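# Stamp both forms, then park the stamp upright on mat

## Task

Make one complete stamp impression inside the green area of each of the two forms, then set the stamp back upright so its entire foot rests on its mat. The stamp is self-inking and prints only when pressed firmly and fully. A form is ruined by any ink outside its green area, or by an impression that is smeared or doubled more than a small slip or twist; each form is judged on its own, so a ruined one does not cancel the other. At the end, both clipboards (face up) and the mat must lie flat on one of the four tabletops next to the arms, entirely within that top's edges and resting on nothing but the top. Everything else must be left standing.

## Robot and tools

ROBOTS. Three identical i2rt Big YAM arms: arm1, arm2, arm3. Each has six joints, a right hand with index, middle and ring fingers plus a thumb (16 separate hinge motors, none coupled), and a wrist camera. Cameras: arm1_cam_wrist, arm2_cam_wrist, arm3_cam_wrist, and the fixed room cameras room_a and room_b ("all" picks every camera). Reach is about 1.06 m from the joint-1 axis.

FRAME. One shared scene frame in metres, origin on the floor, +z up. Feet (base_link), each facing along its own +x: arm1 x=-1.036 y=-0.494 z=+0.838 quat_wxyz=(+0.824, +0.003, -0.004, -0.566); arm2 x=+0.037 y=-0.060 z=+0.938 quat_wxyz=(+0.843, +0.000, -0.006, -0.538); arm3 x=+1.009 y=+0.543 z=+0.776 quat_wxyz=(+0.876, +0.000, +0.000, -0.482). Hand axes: +z runs out along straight fingers, +x crosses the palm away from the thumb, +y leaves the palm face (palm face at y=-0.062, back at y=-0.12). The camera mast sticks out on the palm side near the wrist and can bump things.

move. Arguments arm1, arm2, arm3 (each that robot's own object) and cameras. A robot not named keeps its old command and is listed as "as last shown". Inside a robot's object:
- joints: absolute goals by name. joint1_rad -2.879 to 2.879 (yaw about the foot, + is counter-clockwise from above); joint2_rad 0 to 3.141 (shoulder, + lifts then swings forward); joint3_rad 0 to 3.019 (elbow, + opens); joint4_rad -1.692 to 1.57 (hand pitch, + raises fingers); joint5_rad -1.57 to 1.57 (sideways, + to the arm's right); joint6_rad -2.094 to 2.094 (roll, + clockwise seen from behind). Radians.
- Finger keys hand_index_/middle_/ring_ mcp, abd, pip, dip and hand_thumb_cmc, _axl, _mcp, _ipl: each -1 to 1, a linear scale between the hinge's two stops, absolute goal. Moving toward -1 curls fingers toward the palm, swings abd away from the thumb, brings the thumb round in front of the palm. Straight values: mcp +0.75, abd 0.00, pip +0.58, dip +0.70, thumb_cmc +0.71, thumb_axl +0.68, thumb_mcp +0.23, thumb_ipl +0.17.
- hand_current_limit (-1 to 1, maps to 0..550 mA cap for all finger motors, starts +0.4) and hand_speed (-0.96 to 1, set-point speed (n+1)/2 of 8.5 rad/s, starts -0.6) are settings, not motions.
- target: one list of seven numbers [x, y, z, qw, qx, qy, qz], an absolute hand pose in the scene frame (same form as the printed "hand" line). The hand follows a straight line from its hand_target pose. With target, joints may contain only finger keys and the two settings.
- speed: top path speed 0.002 to 0.5 m/s (default 0.25; rotation up to twice that in rad/s); refused without target.
- min_time_s: 0.1 to 8 s, slowest allowed duration for that robot's arm joint moves.
All motions start together; hand paths in one call finish together (0.5 to 10 s), and no call exceeds 15 s. The controller clips each step to 100 mm and 20 degrees from the measured hand pose; hands lag, stray, overshoot speed near full stretch and often end a centimetre or more off. Paths ignore obstacles and other arms.

wait: seconds 0 to 10, plus cameras; nothing new is commanded.
zoom_image: camera name and region [x0, y0, x1, y1] in pixels from the top-left, at most 504 by 504, on that camera's latest image.
finished_scene: scene = the current scene number; irreversible.

RESULTS. "move: arm1 done; arm2 time_out" sums each moved robot. joint_status/hand_status words: done; off_target (resting away, maybe still pushing); time_out (joints keep a nearby target and keep pushing; send the reported position to relax); not_followed (a safety check withheld targets; "pose unreachable" for a withheld target, "joint command not followed" for joints); limit_stop_at_motor_heat. on_its_own lists uncommanded activity, with "held at" giving a target. hand_state per motor: moving, goal, blocked, overload. <motor>_current_ma is positive when pushing toward -1. hand_goal_<motor> shows the written goal. Joint velocities in rad/s; "within noise" means still. Joint torques include arm weight; items 3 and 4 wrap at ±28 N m. The pictures line gives image order; images may be slightly older than state. A call with no action returns full state, all images and the scene number.

GRIPPING. A finger squeezes only while its goal lies past the object's surface. Omitting a key keeps the grip; sending the currently read position loosens it. Friction can hold some grip even after lowering goals.

CAUTIONS. Arms keep pushing on contact and do not stop. Avoid hard arm-to-arm presses and never close a hand on another robot's fingers; the clearance check can act late and lets hands and cameras meet. Don't knock items off the work area or to the floor, drop parts, release moving parts, or slam into fixed or heavy things. Motor heat: MOTOR HOT appears at 85 °C, and at 100 °C the arm goes limp for 30 s or more; stretched poses, held loads and unreachable targets heat motors, even while you think. A finger motor at 495 mA or more for 5 s shuts down for 10 s. If the arm stops, hand commands are lost; resend them. If a call in a reply is refused or a stop interrupts it, later move/wait/finished_scene calls in that reply are skipped. Unknown keys make a call invalid; out-of-range values make it refused. Loose objects may be nudged occasionally.

Each tool is called after "Call:" as name([rows], argument=value, ...), one row to a line, values as JSON.

## Session

Call:
move()

Scene clock: 0.00 s.
Joint torques (N m): no reading
Motor temperatures (°C): arm1=[26 27 24 25 26 28] | arm2=[24 26 26 27 23 24] | arm3=[28 28 25 26 23 24]
Heat: arm1: hottest joint6_rad 28 °C; arm2: hottest joint4_rad 27 °C; arm3: hottest joint1_rad 28 °C.
Joint velocities: within noise
arm1.joint_positions: joint1_rad=-0.559 joint2_rad=+0.596 joint3_rad=+1.412 joint4_rad=-1.322 joint5_rad=+0.085 joint6_rad=+1.013 hand_index_mcp=+0.753 hand_index_abd=+0.000 hand_index_pip=+0.577 hand_index_dip=+0.696 hand_middle_mcp=+0.753 hand_middle_abd=+0.000 hand_middle_pip=+0.577 hand_middle_dip=+0.696 hand_ring_mcp=+0.753 hand_ring_abd=+0.000 hand_ring_pip=+0.577 hand_ring_dip=+0.696 hand_thumb_cmc=+0.714 hand_thumb_axl=+0.677 hand_thumb_mcp=+0.226 hand_thumb_ipl=+0.168 hand_current_limit=+0.400 hand_speed=-0.600
arm1.joint_status: not commanded
arm1.hand_state: goal,goal,goal,goal,goal,goal,goal,goal,goal,goal,goal,goal,goal,goal,goal,goal
arm1.index_mcp_current_ma: 0
arm1.index_abd_current_ma: 0
arm1.index_pip_current_ma: 0
arm1.index_dip_current_ma: 0
arm1.middle_mcp_current_ma: 0
arm1.middle_abd_current_ma: 0
arm1.middle_pip_current_ma: 0
arm1.middle_dip_current_ma: 0
arm1.ring_mcp_current_ma: 0
arm1.ring_abd_current_ma: 0
arm1.ring_pip_current_ma: 0
arm1.ring_dip_current_ma: 0
arm1.thumb_cmc_current_ma: 0
arm1.thumb_axl_current_ma: 0
arm1.thumb_mcp_current_ma: 0
arm1.thumb_ipl_current_ma: 0
arm1.hand_goal_index_mcp: 0.754
arm1.hand_goal_index_abd: 0.000
arm1.hand_goal_index_pip: 0.576
arm1.hand_goal_index_dip: 0.696
arm1.hand_goal_middle_mcp: 0.754
arm1.hand_goal_middle_abd: 0.000
arm1.hand_goal_middle_pip: 0.576
arm1.hand_goal_middle_dip: 0.696
arm1.hand_goal_ring_mcp: 0.754
arm1.hand_goal_ring_abd: 0.000
arm1.hand_goal_ring_pip: 0.576
arm1.hand_goal_ring_dip: 0.696
arm1.hand_goal_thumb_cmc: 0.714
arm1.hand_goal_thumb_axl: 0.678
arm1.hand_goal_thumb_mcp: 0.226
arm1.hand_goal_thumb_ipl: 0.168
arm1.hand: x=-1.1829 y=-0.7024 z=+1.4206 quat_wxyz=(+0.477, +0.697, -0.508, +0.172) (m; scene frame)
arm1.hand_target: x=-1.1824 y=-0.6992 z=+1.4337 quat_wxyz=(+0.489, +0.690, -0.504, +0.178) (m; scene frame)
arm1.hand_status: not commanded
arm2.joint_positions: joint1_rad=-0.105 joint2_rad=+0.600 joint3_rad=+1.316 joint4_rad=-1.213 joint5_rad=-0.097 joint6_rad=+1.107 hand_index_mcp=+0.753 hand_index_abd=+0.000 hand_index_pip=+0.577 hand_index_dip=+0.696 hand_middle_mcp=+0.753 hand_middle_abd=+0.000 hand_middle_pip=+0.577 hand_middle_dip=+0.696 hand_ring_mcp=+0.753 hand_ring_abd=+0.000 hand_ring_pip=+0.577 hand_ring_dip=+0.696 hand_thumb_cmc=+0.714 hand_thumb_axl=+0.677 hand_thumb_mcp=+0.226 hand_thumb_ipl=+0.168 hand_current_limit=+0.400 hand_speed=-0.600
arm2.joint_status: not commanded
arm2.hand_state: goal,goal,goal,goal,goal,goal,goal,goal,goal,goal,goal,goal,goal,goal,goal,goal
arm2.index_mcp_current_ma: 0
arm2.index_abd_current_ma: 0
arm2.index_pip_current_ma: 0
arm2.index_dip_current_ma: 0
arm2.middle_mcp_current_ma: 0
arm2.middle_abd_current_ma: 0
arm2.middle_pip_current_ma: 0
arm2.middle_dip_current_ma: 0
arm2.ring_mcp_current_ma: 0
arm2.ring_abd_current_ma: 0
arm2.ring_pip_current_ma: 0
arm2.ring_dip_current_ma: 0
arm2.thumb_cmc_current_ma: 0
arm2.thumb_axl_current_ma: 0
arm2.thumb_mcp_current_ma: 0
arm2.thumb_ipl_current_ma: 0
arm2.hand_goal_index_mcp: 0.754
arm2.hand_goal_index_abd: 0.000
arm2.hand_goal_index_pip: 0.576
arm2.hand_goal_index_dip: 0.696
arm2.hand_goal_middle_mcp: 0.754
arm2.hand_goal_middle_abd: 0.000
arm2.hand_goal_middle_pip: 0.576
arm2.hand_goal_middle_dip: 0.696
arm2.hand_goal_ring_mcp: 0.754
arm2.hand_goal_ring_abd: 0.000
arm2.hand_goal_ring_pip: 0.576
arm2.hand_goal_ring_dip: 0.696
arm2.hand_goal_thumb_cmc: 0.714
arm2.hand_goal_thumb_axl: 0.678
arm2.hand_goal_thumb_mcp: 0.226
arm2.hand_goal_thumb_ipl: 0.168
arm2.hand: x=+0.0529 y=-0.3336 z=+1.4841 quat_wxyz=(+0.358, +0.801, -0.303, +0.373) (m; scene frame)
arm2.hand_target: x=+0.0519 y=-0.3310 z=+1.4956 quat_wxyz=(+0.366, +0.795, -0.300, +0.379) (m; scene frame)
arm2.hand_status: not commanded
arm3.joint_positions: joint1_rad=-0.091 joint2_rad=+0.578 joint3_rad=+1.342 joint4_rad=-1.238 joint5_rad=-0.091 joint6_rad=+0.998 hand_index_mcp=+0.753 hand_index_abd=+0.000 hand_index_pip=+0.577 hand_index_dip=+0.696 hand_middle_mcp=+0.753 hand_middle_abd=+0.000 hand_middle_pip=+0.577 hand_middle_dip=+0.696 hand_ring_mcp=+0.753 hand_ring_abd=+0.000 hand_ring_pip=+0.577 hand_ring_dip=+0.696 hand_thumb_cmc=+0.714 hand_thumb_axl=+0.677 hand_thumb_mcp=+0.226 hand_thumb_ipl=+0.168 hand_current_limit=+0.400 hand_speed=-0.600
arm3.joint_status: not commanded
arm3.hand_state: goal,goal,goal,goal,goal,goal,goal,goal,goal,goal,goal,goal,goal,goal,goal,goal
arm3.index_mcp_current_ma: 0
arm3.index_abd_current_ma: 0
arm3.index_pip_current_ma: 0
arm3.index_dip_current_ma: 0
arm3.middle_mcp_current_ma: 0
arm3.middle_abd_current_ma: 0
arm3.middle_pip_current_ma: 0
arm3.middle_dip_current_ma: 0
arm3.ring_mcp_current_ma: 0
arm3.ring_abd_current_ma: 0
arm3.ring_pip_current_ma: 0
arm3.ring_dip_current_ma: 0
arm3.thumb_cmc_current_ma: 0
arm3.thumb_axl_current_ma: 0
arm3.thumb_mcp_current_ma: 0
arm3.thumb_ipl_current_ma: 0
arm3.hand_goal_index_mcp: 0.754
arm3.hand_goal_index_abd: 0.000
arm3.hand_goal_index_pip: 0.576
arm3.hand_goal_index_dip: 0.696
arm3.hand_goal_middle_mcp: 0.754
arm3.hand_goal_middle_abd: 0.000
arm3.hand_goal_middle_pip: 0.576
arm3.hand_goal_middle_dip: 0.696
arm3.hand_goal_ring_mcp: 0.754
arm3.hand_goal_ring_abd: 0.000
arm3.hand_goal_ring_pip: 0.576
arm3.hand_goal_ring_dip: 0.696
arm3.hand_goal_thumb_cmc: 0.714
arm3.hand_goal_thumb_axl: 0.678
arm3.hand_goal_thumb_mcp: 0.226
arm3.hand_goal_thumb_ipl: 0.168
arm3.hand: x=+1.0651 y=+0.2841 z=+1.3427 quat_wxyz=(+0.359, +0.830, -0.198, +0.379) (m; scene frame)
arm3.hand_target: x=+1.0635 y=+0.2873 z=+1.3569 quat_wxyz=(+0.370, +0.822, -0.195, +0.387) (m; scene frame)
arm3.hand_status: not commanded
pictures: arm1_cam_wrist, arm2_cam_wrist, arm3_cam_wrist, room_a, room_b
Images, in order (width x height): arm1_cam_wrist 672x504, arm2_cam_wrist 672x504, arm3_cam_wrist 672x504, room_a 672x504, room_b 672x504.

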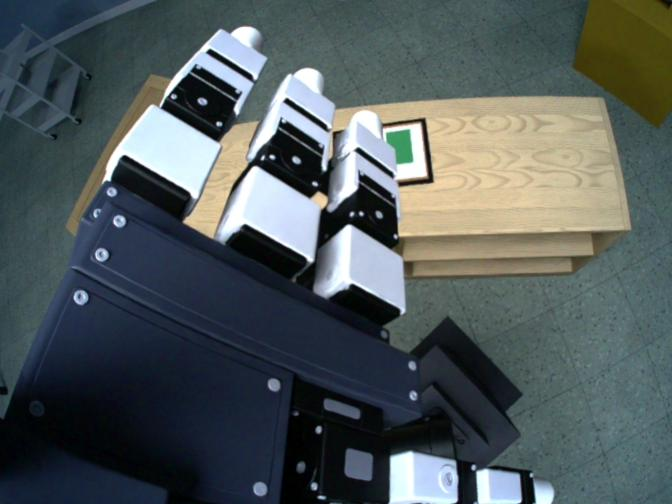

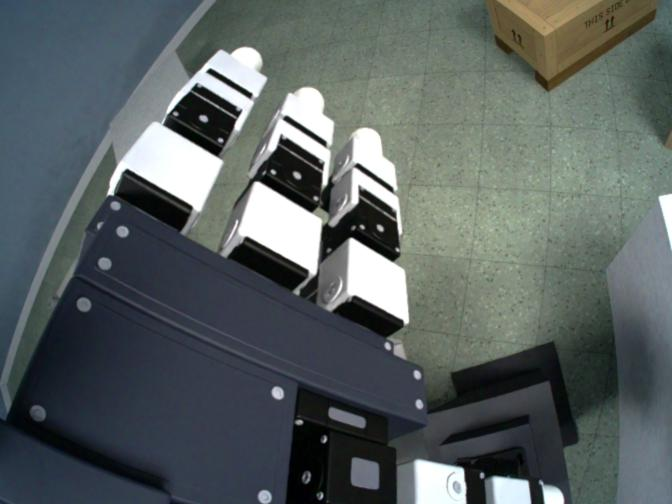

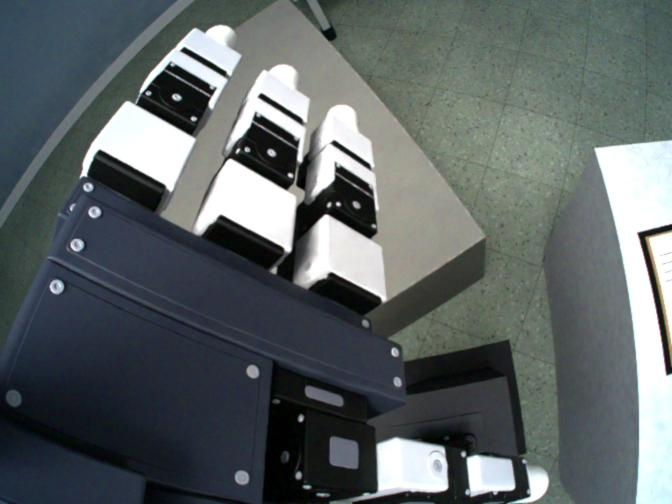

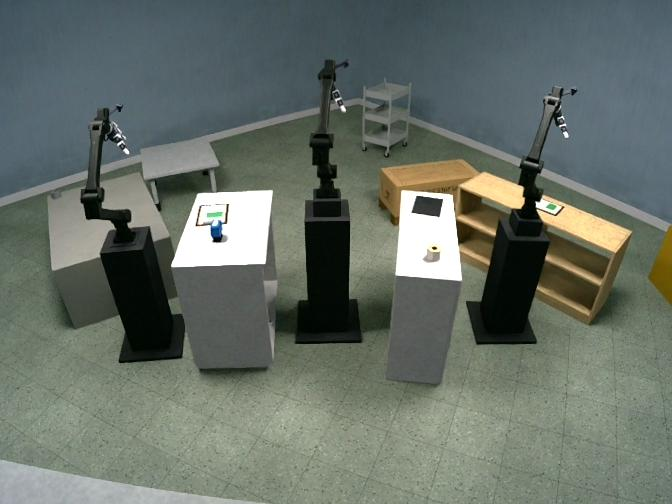

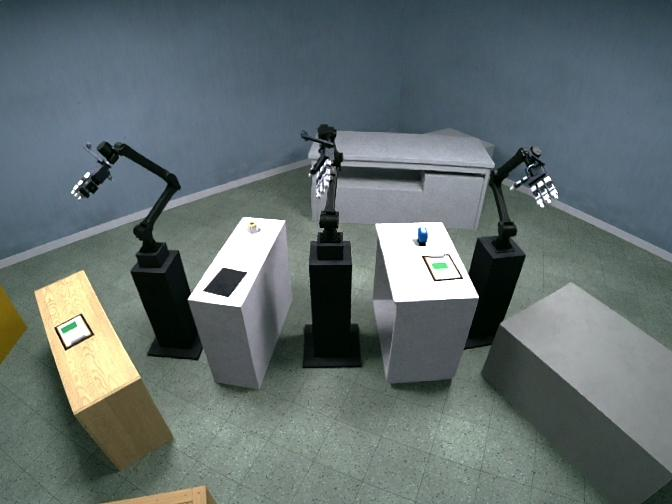

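Call:
zoom_image(camera="room_a", region=[150, 170, 300, 290])

Call:
zoom_image(camera="room_a", region=[370, 170, 650, 380])

Call:
zoom_image(camera="room_b", region=[350, 200, 500, 320])

Call:
zoom_image(camera="room_b", region=[20, 200, 300, 410])

Scaled by 3.360 from the camera's 672x504 image, which has a finer 960x720 frame.

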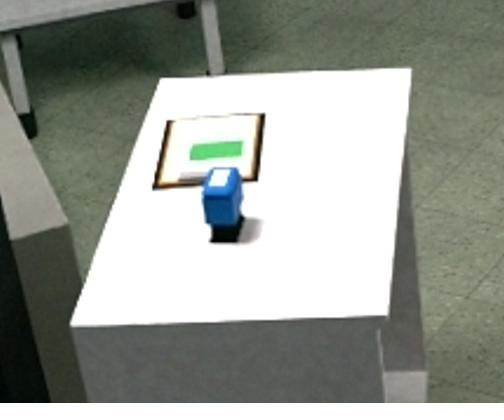

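Scaled by 1.800 from the camera's 672x504 image, which has a finer 960x720 frame.

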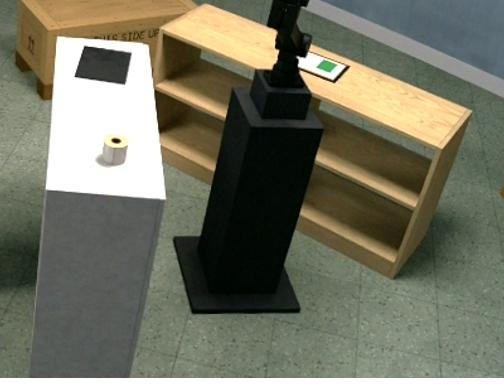

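Scaled by 3.360 from the camera's 672x504 image, which has a finer 960x720 frame.

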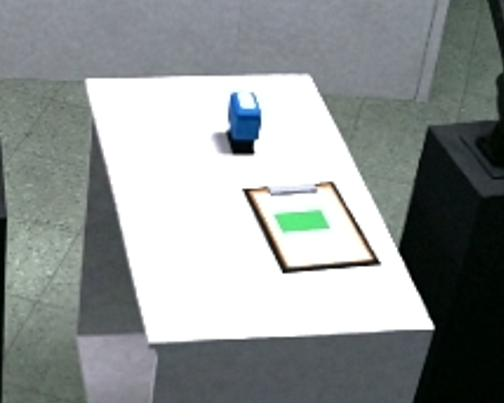

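Scaled by 1.800 from the camera's 672x504 image, which has a finer 960x720 frame.

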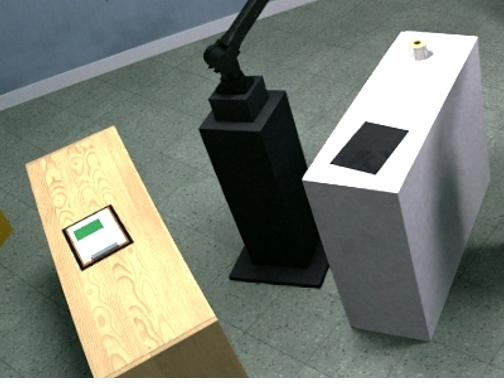

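Call:
move(arm2={"joints": {"joint1_rad": -1.5, "joint6_rad": 1.57}, "min_time_s": 4}, arm3={"joints": {"joint1_rad": -1.53, "joint6_rad": 1.57}, "min_time_s": 4}, arm1={"joints": {"joint1_rad": -1.0, "joint6_rad": 1.57}, "min_time_s": 4}, cameras=["all"])

Scene clock: 12.87 s.
Joint torques (N m): arm1=[-0.38 0.73 9.72 1.88 0.03 0.02] | arm2=[-1.67 2.02 8.75 1.85 -0.05 0.01] | arm3=[-1.49 2.84 9.77 2.7 -0.1 0.11]
Motor temperatures (°C): arm1=[26 27 26 25 26 28] | arm2=[23 26 29 28 22 24] | arm3=[28 28 27 27 23 24]
Heat: arm1: hottest joint6_rad 28 °C; arm2: hottest joint3_rad 29 °C; arm3: hottest joint1_rad 28 °C.
move: arm1 done; arm2 done; arm3 done
Joint velocities: within noise
arm1.joint_positions: joint1_rad=-0.990 joint2_rad=+0.596 joint3_rad=+1.412 joint4_rad=-1.322 joint5_rad=+0.085 joint6_rad=+1.562 hand_index_mcp=+0.756 hand_index_abd=+0.001 hand_index_pip=+0.577 hand_index_dip=+0.696 hand_middle_mcp=+0.756 hand_middle_abd=+0.001 hand_middle_pip=+0.577 hand_middle_dip=+0.696 hand_ring_mcp=+0.756 hand_ring_abd=+0.001 hand_ring_pip=+0.577 hand_ring_dip=+0.696 hand_thumb_cmc=+0.716 hand_thumb_axl=+0.677 hand_thumb_mcp=+0.226 hand_thumb_ipl=+0.168 hand_current_limit=+0.400 hand_speed=-0.600
arm1.joint_status: all done
arm1.hand_state: goal,goal,goal,goal,goal,goal,goal,goal,goal,goal,goal,goal,goal,goal,goal,goal
arm1.index_mcp_current_ma: 3
arm1.index_abd_current_ma: 1
arm1.index_pip_current_ma: 1
arm1.index_dip_current_ma: 0
arm1.middle_mcp_current_ma: 3
arm1.middle_abd_current_ma: 1
arm1.middle_pip_current_ma: 1
arm1.middle_dip_current_ma: 0
arm1.ring_mcp_current_ma: 3
arm1.ring_abd_current_ma: 1
arm1.ring_pip_current_ma: 1
arm1.ring_dip_current_ma: 0
arm1.thumb_cmc_current_ma: 2
arm1.thumb_axl_current_ma: -1
arm1.thumb_mcp_current_ma: 0
arm1.thumb_ipl_current_ma: 0
arm1.hand_goal_index_mcp: 0.754
arm1.hand_goal_index_abd: 0.000
arm1.hand_goal_index_pip: 0.576
arm1.hand_goal_index_dip: 0.696
arm1.hand_goal_middle_mcp: 0.754
arm1.hand_goal_middle_abd: 0.000
arm1.hand_goal_middle_pip: 0.576
arm1.hand_goal_middle_dip: 0.696
arm1.hand_goal_ring_mcp: 0.754
arm1.hand_goal_ring_abd: 0.000
arm1.hand_goal_ring_pip: 0.576
arm1.hand_goal_ring_dip: 0.696
arm1.hand_goal_thumb_cmc: 0.714
arm1.hand_goal_thumb_axl: 0.678
arm1.hand_goal_thumb_mcp: 0.226
arm1.hand_goal_thumb_ipl: 0.168
arm1.hand: x=-1.2436 y=-0.6049 z=+1.3783 quat_wxyz=(+0.465, +0.376, -0.777, +0.199) (m; scene frame)
arm1.hand_target: x=-1.2433 y=-0.6010 z=+1.3901 quat_wxyz=(+0.476, +0.365, -0.773, +0.204) (m; scene frame)
arm1.hand_status: not commanded
arm2.joint_positions: joint1_rad=-1.484 joint2_rad=+0.600 joint3_rad=+1.316 joint4_rad=-1.213 joint5_rad=-0.097 joint6_rad=+1.555 hand_index_mcp=+0.755 hand_index_abd=+0.001 hand_index_pip=+0.577 hand_index_dip=+0.696 hand_middle_mcp=+0.755 hand_middle_abd=+0.001 hand_middle_pip=+0.577 hand_middle_dip=+0.696 hand_ring_mcp=+0.755 hand_ring_abd=+0.001 hand_ring_pip=+0.577 hand_ring_dip=+0.696 hand_thumb_cmc=+0.715 hand_thumb_axl=+0.677 hand_thumb_mcp=+0.226 hand_thumb_ipl=+0.168 hand_current_limit=+0.400 hand_speed=-0.600
arm2.joint_status: all done
arm2.hand_state: goal,goal,goal,goal,goal,goal,goal,goal,goal,goal,goal,goal,goal,goal,goal,goal
arm2.index_mcp_current_ma: 0
arm2.index_abd_current_ma: 0
arm2.index_pip_current_ma: 0
arm2.index_dip_current_ma: 0
arm2.middle_mcp_current_ma: 0
arm2.middle_abd_current_ma: 0
arm2.middle_pip_current_ma: 0
arm2.middle_dip_current_ma: 0
arm2.ring_mcp_current_ma: 0
arm2.ring_abd_current_ma: 0
arm2.ring_pip_current_ma: 0
arm2.ring_dip_current_ma: 0
arm2.thumb_cmc_current_ma: 0
arm2.thumb_axl_current_ma: 0
arm2.thumb_mcp_current_ma: 0
arm2.thumb_ipl_current_ma: 0
arm2.hand_goal_index_mcp: 0.754
arm2.hand_goal_index_abd: 0.000
arm2.hand_goal_index_pip: 0.576
arm2.hand_goal_index_dip: 0.696
arm2.hand_goal_middle_mcp: 0.754
arm2.hand_goal_middle_abd: 0.000
arm2.hand_goal_middle_pip: 0.576
arm2.hand_goal_middle_dip: 0.696
arm2.hand_goal_ring_mcp: 0.754
arm2.hand_goal_ring_abd: 0.000
arm2.hand_goal_ring_pip: 0.576
arm2.hand_goal_ring_dip: 0.696
arm2.hand_goal_thumb_cmc: 0.714
arm2.hand_goal_thumb_axl: 0.678
arm2.hand_goal_thumb_mcp: 0.226
arm2.hand_goal_thumb_ipl: 0.168
arm2.hand: x=-0.2187 y=-0.1225 z=+1.4457 quat_wxyz=(+0.480, +0.250, -0.823, +0.172) (m; scene frame)
arm2.hand_target: x=-0.2176 y=-0.1174 z=+1.4557 quat_wxyz=(+0.491, +0.236, -0.820, +0.174) (m; scene frame)
arm2.hand_status: not commanded
arm3.joint_positions: joint1_rad=-1.513 joint2_rad=+0.578 joint3_rad=+1.342 joint4_rad=-1.238 joint5_rad=-0.091 joint6_rad=+1.554 hand_index_mcp=+0.755 hand_index_abd=+0.001 hand_index_pip=+0.577 hand_index_dip=+0.696 hand_middle_mcp=+0.755 hand_middle_abd=+0.001 hand_middle_pip=+0.577 hand_middle_dip=+0.696 hand_ring_mcp=+0.755 hand_ring_abd=+0.001 hand_ring_pip=+0.577 hand_ring_dip=+0.696 hand_thumb_cmc=+0.715 hand_thumb_axl=+0.677 hand_thumb_mcp=+0.226 hand_thumb_ipl=+0.168 hand_current_limit=+0.400 hand_speed=-0.600
arm3.joint_status: all done
arm3.hand_state: goal,goal,goal,goal,goal,goal,goal,goal,goal,goal,goal,goal,goal,goal,goal,goal
arm3.index_mcp_current_ma: 0
arm3.index_abd_current_ma: 0
arm3.index_pip_current_ma: 0
arm3.index_dip_current_ma: 0
arm3.middle_mcp_current_ma: 0
arm3.middle_abd_current_ma: 0
arm3.middle_pip_current_ma: 0
arm3.middle_dip_current_ma: 0
arm3.ring_mcp_current_ma: 0
arm3.ring_abd_current_ma: 0
arm3.ring_pip_current_ma: 0
arm3.ring_dip_current_ma: 0
arm3.thumb_cmc_current_ma: 0
arm3.thumb_axl_current_ma: 0
arm3.thumb_mcp_current_ma: 0
arm3.thumb_ipl_current_ma: 0
arm3.hand_goal_index_mcp: 0.754
arm3.hand_goal_index_abd: 0.000
arm3.hand_goal_index_pip: 0.576
arm3.hand_goal_index_dip: 0.696
arm3.hand_goal_middle_mcp: 0.754
arm3.hand_goal_middle_abd: 0.000
arm3.hand_goal_middle_pip: 0.576
arm3.hand_goal_middle_dip: 0.696
arm3.hand_goal_ring_mcp: 0.754
arm3.hand_goal_ring_abd: 0.000
arm3.hand_goal_ring_pip: 0.576
arm3.hand_goal_ring_dip: 0.696
arm3.hand_goal_thumb_cmc: 0.714
arm3.hand_goal_thumb_axl: 0.678
arm3.hand_goal_thumb_mcp: 0.226
arm3.hand_goal_thumb_ipl: 0.168
arm3.hand: x=+0.7774 y=+0.4628 z=+1.2996 quat_wxyz=(+0.485, +0.291, -0.802, +0.193) (m; scene frame)
arm3.hand_target: x=+0.7786 y=+0.4681 z=+1.3120 quat_wxyz=(+0.498, +0.276, -0.798, +0.196) (m; scene frame)
arm3.hand_status: not commanded
pictures: arm1_cam_wrist, arm2_cam_wrist, arm3_cam_wrist, room_a, room_b
Images, in order (width x height): arm1_cam_wrist 672x504, arm2_cam_wrist 672x504, arm3_cam_wrist 672x504, room_a 672x504, room_b 672x504.

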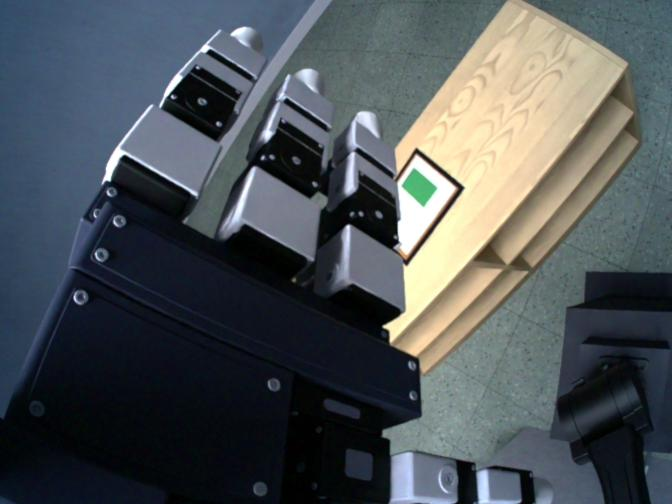

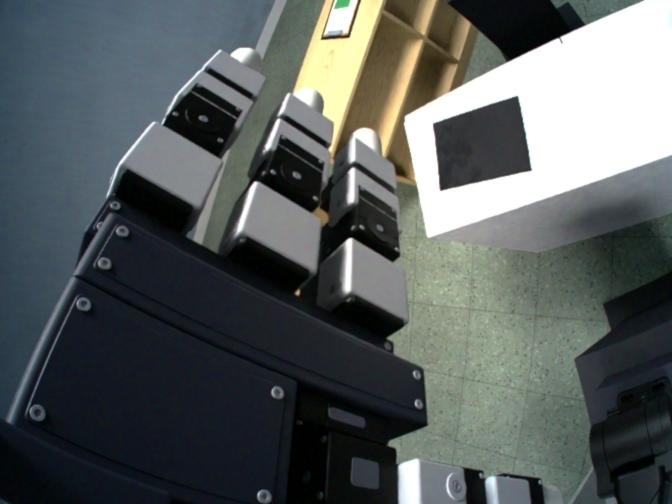

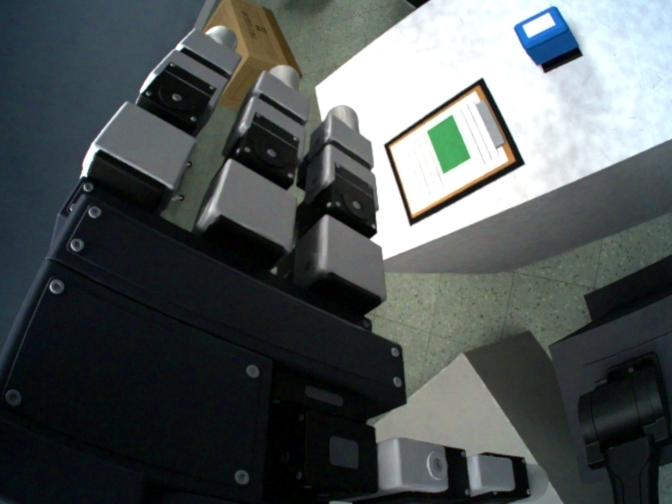

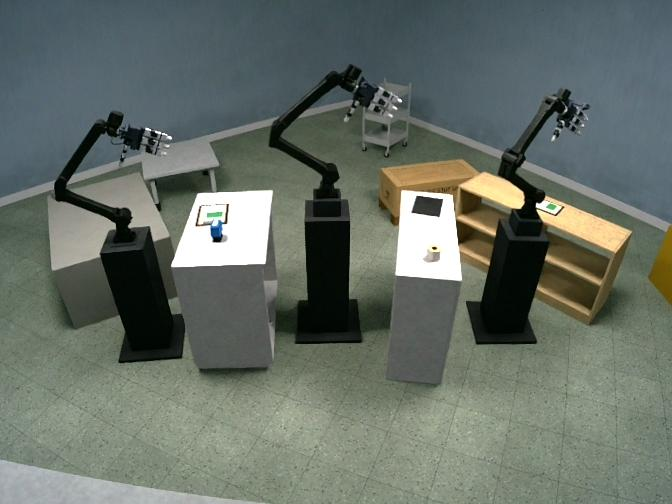

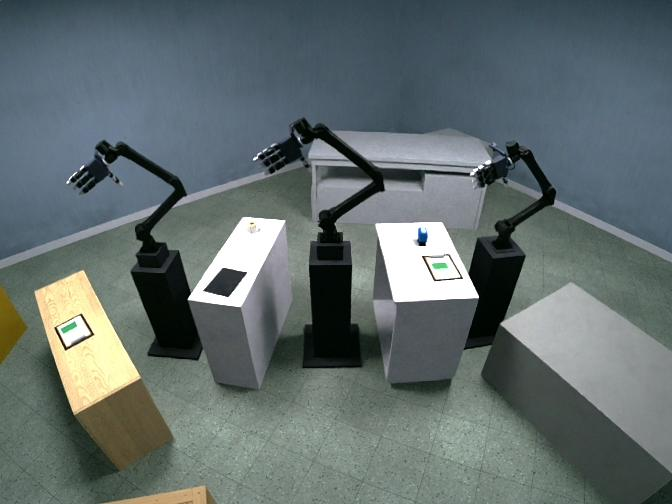

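Call:
zoom_image(camera="arm3_cam_wrist", region=[360, 0, 612, 240])

Call:
zoom_image(camera="arm2_cam_wrist", region=[280, 0, 672, 280])

Call:
zoom_image(camera="arm1_cam_wrist", region=[350, 0, 672, 260])

Scaled by 2.000 from the camera's 672x504 image, which has a finer 960x720 frame.

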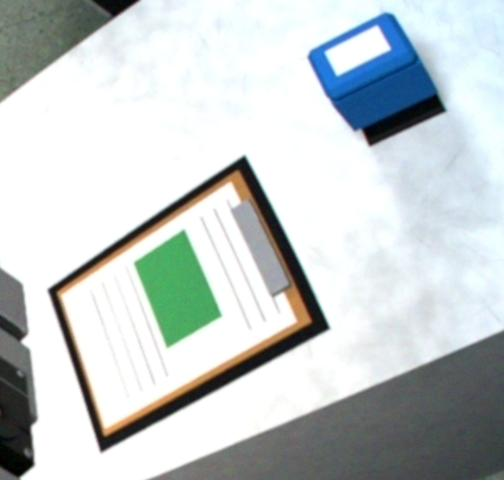

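Scaled by 1.286 from the camera's 672x504 image, which has a finer 960x720 frame.

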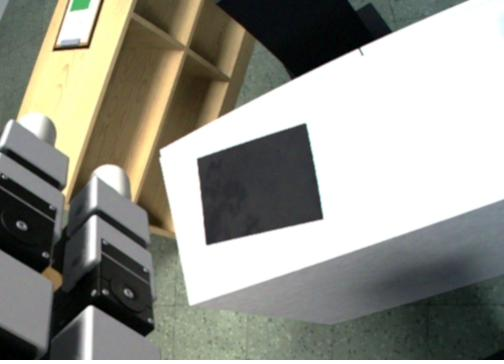

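Scaled by 1.565 from the camera's 672x504 image, which has a finer 960x720 frame.

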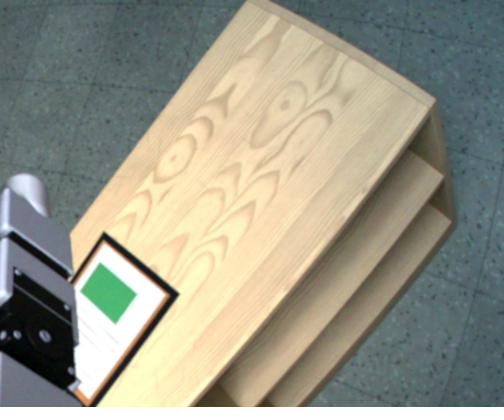

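Call:
move(arm2={"joints": {"joint1_rad": 1.4}, "min_time_s": 5}, arm1={"joints": {"joint1_rad": 1.5}, "min_time_s": 5}, cameras=["all"])

Scene clock: 24.17 s.
Joint torques (N m): arm1=[1.08 0.97 9.62 1.89 0.03 -0.04] | arm2=[1.14 2.26 8.7 1.88 -0.03 0.01] | arm3=[-1.79 2.84 10 2.62 -0.08 0.08]
Motor temperatures (°C): arm1=[26 27 27 25 26 28] | arm2=[23 26 30 28 22 24] | arm3=[28 28 28 27 23 24]
Heat: arm1: hottest joint6_rad 28 °C; arm2: hottest joint3_rad 30 °C; arm3: hottest joint1_rad 28 °C.
move: arm1 done; arm2 done
Joint velocities: within noise
arm1.joint_positions: joint1_rad=+1.491 joint2_rad=+0.596 joint3_rad=+1.412 joint4_rad=-1.322 joint5_rad=+0.085 joint6_rad=+1.563 hand_index_mcp=+0.755 hand_index_abd=+0.001 hand_index_pip=+0.577 hand_index_dip=+0.696 hand_middle_mcp=+0.755 hand_middle_abd=+0.001 hand_middle_pip=+0.577 hand_middle_dip=+0.696 hand_ring_mcp=+0.755 hand_ring_abd=+0.001 hand_ring_pip=+0.577 hand_ring_dip=+0.696 hand_thumb_cmc=+0.716 hand_thumb_axl=+0.677 hand_thumb_mcp=+0.226 hand_thumb_ipl=+0.168 hand_current_limit=+0.400 hand_speed=-0.600
arm1.joint_status: all done
arm1.hand_state: goal,goal,goal,goal,goal,goal,goal,goal,goal,goal,goal,goal,goal,goal,goal,goal
arm1.index_mcp_current_ma: 1
arm1.index_abd_current_ma: 1
arm1.index_pip_current_ma: 1
arm1.index_dip_current_ma: 0
arm1.middle_mcp_current_ma: 1
arm1.middle_abd_current_ma: 1
arm1.middle_pip_current_ma: 1
arm1.middle_dip_current_ma: 0
arm1.ring_mcp_current_ma: 1
arm1.ring_abd_current_ma: 1
arm1.ring_pip_current_ma: 1
arm1.ring_dip_current_ma: 0
arm1.thumb_cmc_current_ma: 2
arm1.thumb_axl_current_ma: -1
arm1.thumb_mcp_current_ma: 0
arm1.thumb_ipl_current_ma: 0
arm1.hand_goal_index_mcp: 0.754
arm1.hand_goal_index_abd: 0.000
arm1.hand_goal_index_pip: 0.576
arm1.hand_goal_index_dip: 0.696
arm1.hand_goal_middle_mcp: 0.754
arm1.hand_goal_middle_abd: 0.000
arm1.hand_goal_middle_pip: 0.576
arm1.hand_goal_middle_dip: 0.696
arm1.hand_goal_ring_mcp: 0.754
arm1.hand_goal_ring_abd: 0.000
arm1.hand_goal_ring_pip: 0.576
arm1.hand_goal_ring_dip: 0.696
arm1.hand_goal_thumb_cmc: 0.714
arm1.hand_goal_thumb_axl: 0.678
arm1.hand_goal_thumb_mcp: 0.226
arm1.hand_goal_thumb_ipl: 0.168
arm1.hand: x=-0.8141 y=-0.5321 z=+1.3829 quat_wxyz=(-0.034, +0.852, +0.105, +0.512) (m; scene frame)
arm1.hand_target: x=-0.8162 y=-0.5305 z=+1.3947 quat_wxyz=(-0.041, +0.844, +0.104, +0.524) (m; scene frame)
arm1.hand_status: not commanded
arm2.joint_positions: joint1_rad=+1.386 joint2_rad=+0.600 joint3_rad=+1.316 joint4_rad=-1.213 joint5_rad=-0.097 joint6_rad=+1.556 hand_index_mcp=+0.754 hand_index_abd=+0.001 hand_index_pip=+0.577 hand_index_dip=+0.696 hand_middle_mcp=+0.754 hand_middle_abd=+0.001 hand_middle_pip=+0.577 hand_middle_dip=+0.696 hand_ring_mcp=+0.754 hand_ring_abd=+0.001 hand_ring_pip=+0.577 hand_ring_dip=+0.696 hand_thumb_cmc=+0.715 hand_thumb_axl=+0.677 hand_thumb_mcp=+0.226 hand_thumb_ipl=+0.168 hand_current_limit=+0.400 hand_speed=-0.600
arm2.joint_status: all done
arm2.hand_state: goal,goal,goal,goal,goal,goal,goal,goal,goal,goal,goal,goal,goal,goal,goal,goal
arm2.index_mcp_current_ma: 0
arm2.index_abd_current_ma: 0
arm2.index_pip_current_ma: 0
arm2.index_dip_current_ma: 0
arm2.middle_mcp_current_ma: 0
arm2.middle_abd_current_ma: 0
arm2.middle_pip_current_ma: 0
arm2.middle_dip_current_ma: 0
arm2.ring_mcp_current_ma: 0
arm2.ring_abd_current_ma: 0
arm2.ring_pip_current_ma: 0
arm2.ring_dip_current_ma: 0
arm2.thumb_cmc_current_ma: 0
arm2.thumb_axl_current_ma: 0
arm2.thumb_mcp_current_ma: 0
arm2.thumb_ipl_current_ma: 0
arm2.hand_goal_index_mcp: 0.754
arm2.hand_goal_index_abd: 0.000
arm2.hand_goal_index_pip: 0.576
arm2.hand_goal_index_dip: 0.696
arm2.hand_goal_middle_mcp: 0.754
arm2.hand_goal_middle_abd: 0.000
arm2.hand_goal_middle_pip: 0.576
arm2.hand_goal_middle_dip: 0.696
arm2.hand_goal_ring_mcp: 0.754
arm2.hand_goal_ring_abd: 0.000
arm2.hand_goal_ring_pip: 0.576
arm2.hand_goal_ring_dip: 0.696
arm2.hand_goal_thumb_cmc: 0.714
arm2.hand_goal_thumb_axl: 0.678
arm2.hand_goal_thumb_mcp: 0.226
arm2.hand_goal_thumb_ipl: 0.168
arm2.hand: x=+0.2909 y=-0.0620 z=+1.4505 quat_wxyz=(-0.098, +0.845, +0.140, +0.506) (m; scene frame)
arm2.hand_target: x=+0.2884 y=-0.0585 z=+1.4605 quat_wxyz=(-0.106, +0.839, +0.140, +0.515) (m; scene frame)
arm2.hand_status: not commanded
arm3: as last shown
arm3.joint_positions: joint1_rad=-1.513 joint2_rad=+0.578 joint3_rad=+1.342 joint4_rad=-1.238 joint5_rad=-0.091 joint6_rad=+1.555 hand_index_mcp=+0.755 hand_index_abd=+0.001 hand_index_pip=+0.577 hand_index_dip=+0.696 hand_middle_mcp=+0.755 hand_middle_abd=+0.001 hand_middle_pip=+0.577 hand_middle_dip=+0.696 hand_ring_mcp=+0.755 hand_ring_abd=+0.001 hand_ring_pip=+0.577 hand_ring_dip=+0.696 hand_thumb_cmc=+0.715 hand_thumb_axl=+0.677 hand_thumb_mcp=+0.226 hand_thumb_ipl=+0.168 hand_current_limit=+0.400 hand_speed=-0.600
pictures: arm1_cam_wrist, arm2_cam_wrist, arm3_cam_wrist, room_a, room_b
Images, in order (width x height): arm1_cam_wrist 672x504, arm2_cam_wrist 672x504, arm3_cam_wrist 672x504, room_a 672x504, room_b 672x504.

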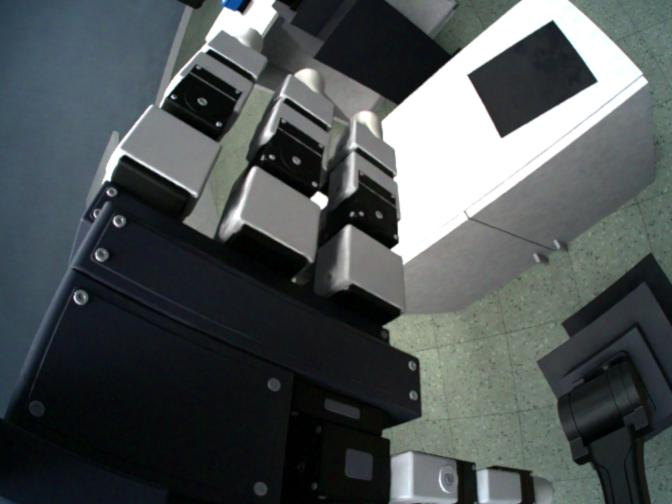

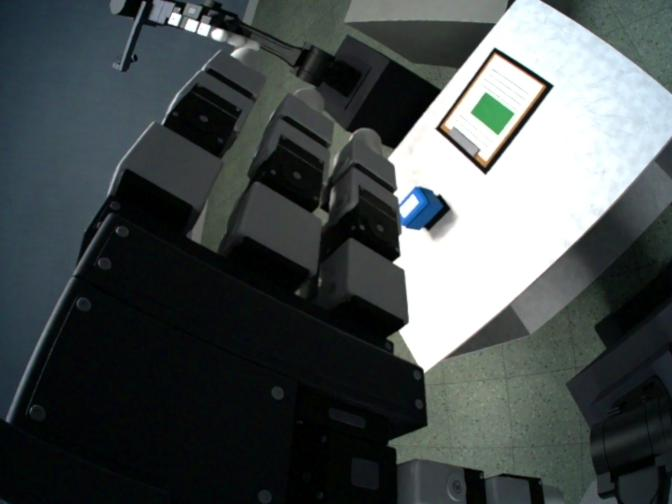

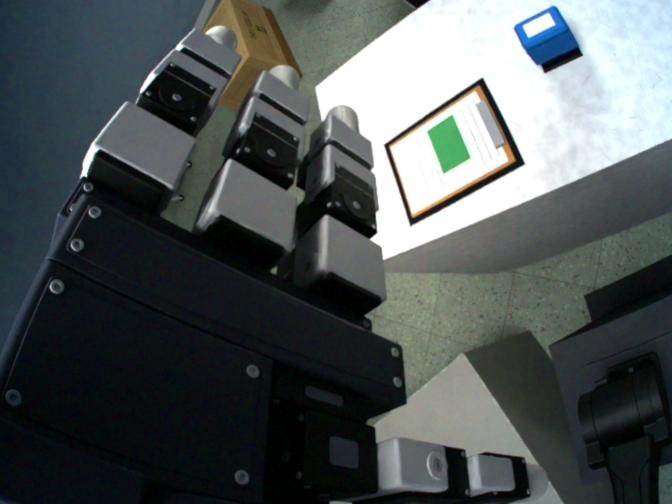

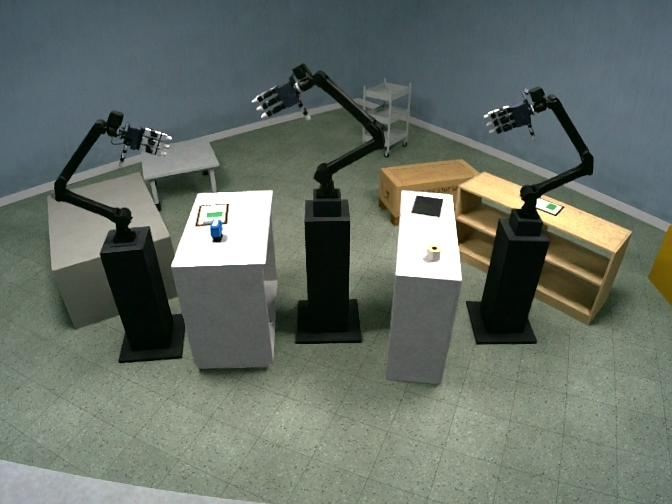

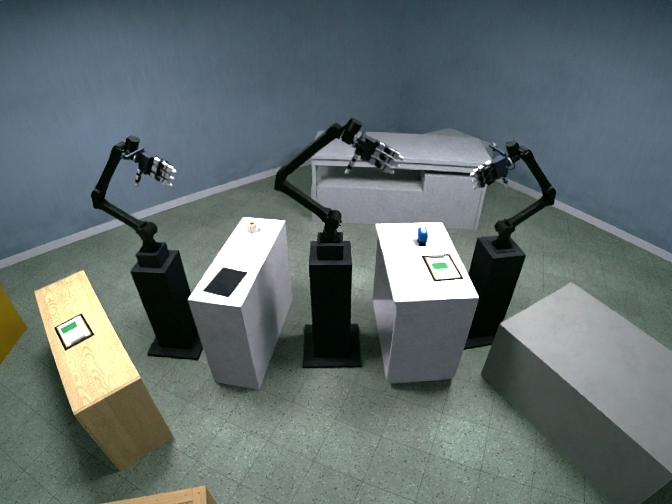

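Call:
move(arm3={"target": [0.46, 0.54, 1.0, 0.485, 0.291, -0.802, 0.193], "speed": 0.2}, cameras=["arm3_cam_wrist", "room_a", "room_b"])

Scene clock: 34.67 s.
Joint torques (N m): arm1=[1.08 1.03 9.62 1.89 0.03 -0.04] | arm2=[1.08 2.2 8.68 1.89 -0.03 0.01] | arm3=[-1.08 -7.82 10.91 2.77 -0.67 -0.24]
Motor temperatures (°C): arm1=[26 27 28 26 26 28] | arm2=[23 26 31 28 22 24] | arm3=[28 28 29 27 23 24]
Heat: arm1: hottest joint3_rad 28 °C; arm2: hottest joint3_rad 31 °C; arm3: hottest joint3_rad 29 °C.
move: arm3 off_target
Joint velocities: within noise
arm1, arm2: as last shown
arm1.hand: x=-0.8141 y=-0.5320 z=+1.3829 quat_wxyz=(-0.034, +0.852, +0.105, +0.512) (m; scene frame)
arm1.hand_target: x=-0.8162 y=-0.5304 z=+1.3947 quat_wxyz=(-0.041, +0.844, +0.104, +0.524) (m; scene frame)
arm3.joint_positions: joint1_rad=-2.195 joint2_rad=+1.256 joint3_rad=+0.861 joint4_rad=-0.269 joint5_rad=-0.689 joint6_rad=+1.179 hand_index_mcp=+0.755 hand_index_abd=+0.001 hand_index_pip=+0.577 hand_index_dip=+0.696 hand_middle_mcp=+0.755 hand_middle_abd=+0.001 hand_middle_pip=+0.577 hand_middle_dip=+0.696 hand_ring_mcp=+0.755 hand_ring_abd=+0.001 hand_ring_pip=+0.577 hand_ring_dip=+0.696 hand_thumb_cmc=+0.715 hand_thumb_axl=+0.677 hand_thumb_mcp=+0.226 hand_thumb_ipl=+0.168 hand_current_limit=+0.400 hand_speed=-0.600
arm3.joint_status: not commanded
arm3.hand_state: goal,goal,goal,goal,goal,goal,goal,goal,goal,goal,goal,goal,goal,goal,goal,goal
arm3.index_mcp_current_ma: 0
arm3.index_abd_current_ma: 0
arm3.index_pip_current_ma: 0
arm3.index_dip_current_ma: 0
arm3.middle_mcp_current_ma: 0
arm3.middle_abd_current_ma: 0
arm3.middle_pip_current_ma: 0
arm3.middle_dip_current_ma: 0
arm3.ring_mcp_current_ma: 0
arm3.ring_abd_current_ma: 0
arm3.ring_pip_current_ma: 0
arm3.ring_dip_current_ma: 0
arm3.thumb_cmc_current_ma: 0
arm3.thumb_axl_current_ma: 0
arm3.thumb_mcp_current_ma: 0
arm3.thumb_ipl_current_ma: 0
arm3.hand_goal_index_mcp: 0.754
arm3.hand_goal_index_abd: 0.000
arm3.hand_goal_index_pip: 0.576
arm3.hand_goal_index_dip: 0.696
arm3.hand_goal_middle_mcp: 0.754
arm3.hand_goal_middle_abd: 0.000
arm3.hand_goal_middle_pip: 0.576
arm3.hand_goal_middle_dip: 0.696
arm3.hand_goal_ring_mcp: 0.754
arm3.hand_goal_ring_abd: 0.000
arm3.hand_goal_ring_pip: 0.576
arm3.hand_goal_ring_dip: 0.696
arm3.hand_goal_thumb_cmc: 0.714
arm3.hand_goal_thumb_axl: 0.678
arm3.hand_goal_thumb_mcp: 0.226
arm3.hand_goal_thumb_ipl: 0.168
arm3.hand: x=+0.4707 y=+0.5320 z=+0.9877 quat_wxyz=(+0.470, +0.287, -0.810, +0.204) (m; scene frame)
arm3.hand_target: x=+0.4606 y=+0.5399 z=+1.0001 quat_wxyz=(+0.485, +0.291, -0.802, +0.193) (m; scene frame)
arm3.hand_status: off_target (0.018 m and 2.4 deg from the pose sent, 0.443 m and 0.0 deg at the start)
pictures: arm3_cam_wrist, room_a, room_b
Images, in order (width x height): arm3_cam_wrist 672x504, room_a 672x504, room_b 672x504.

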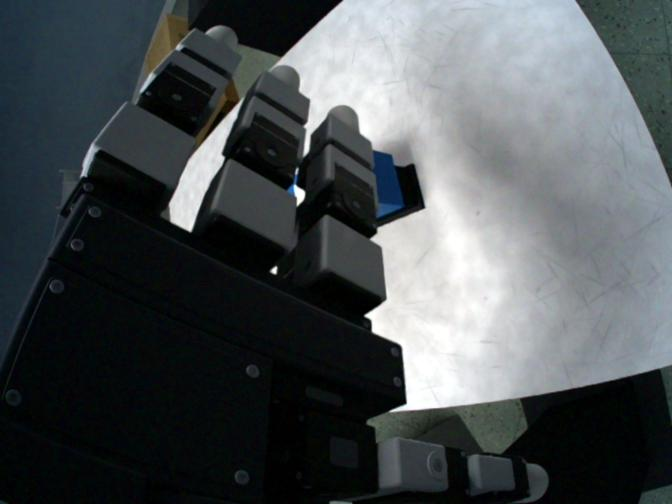

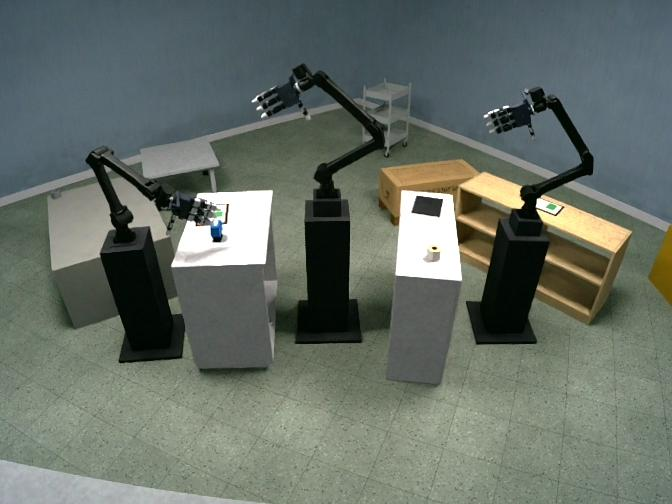

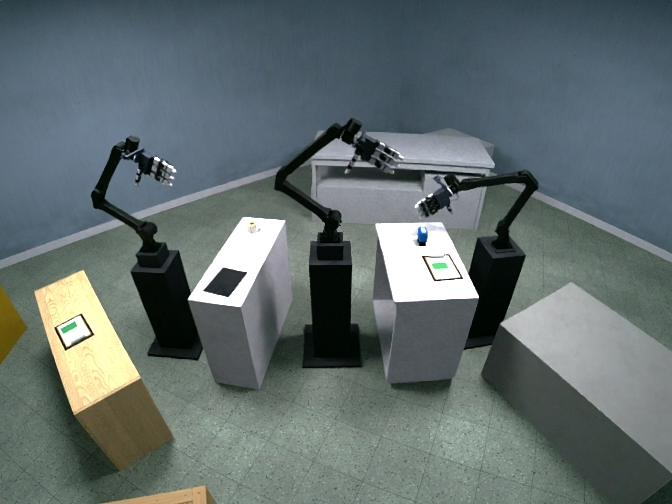

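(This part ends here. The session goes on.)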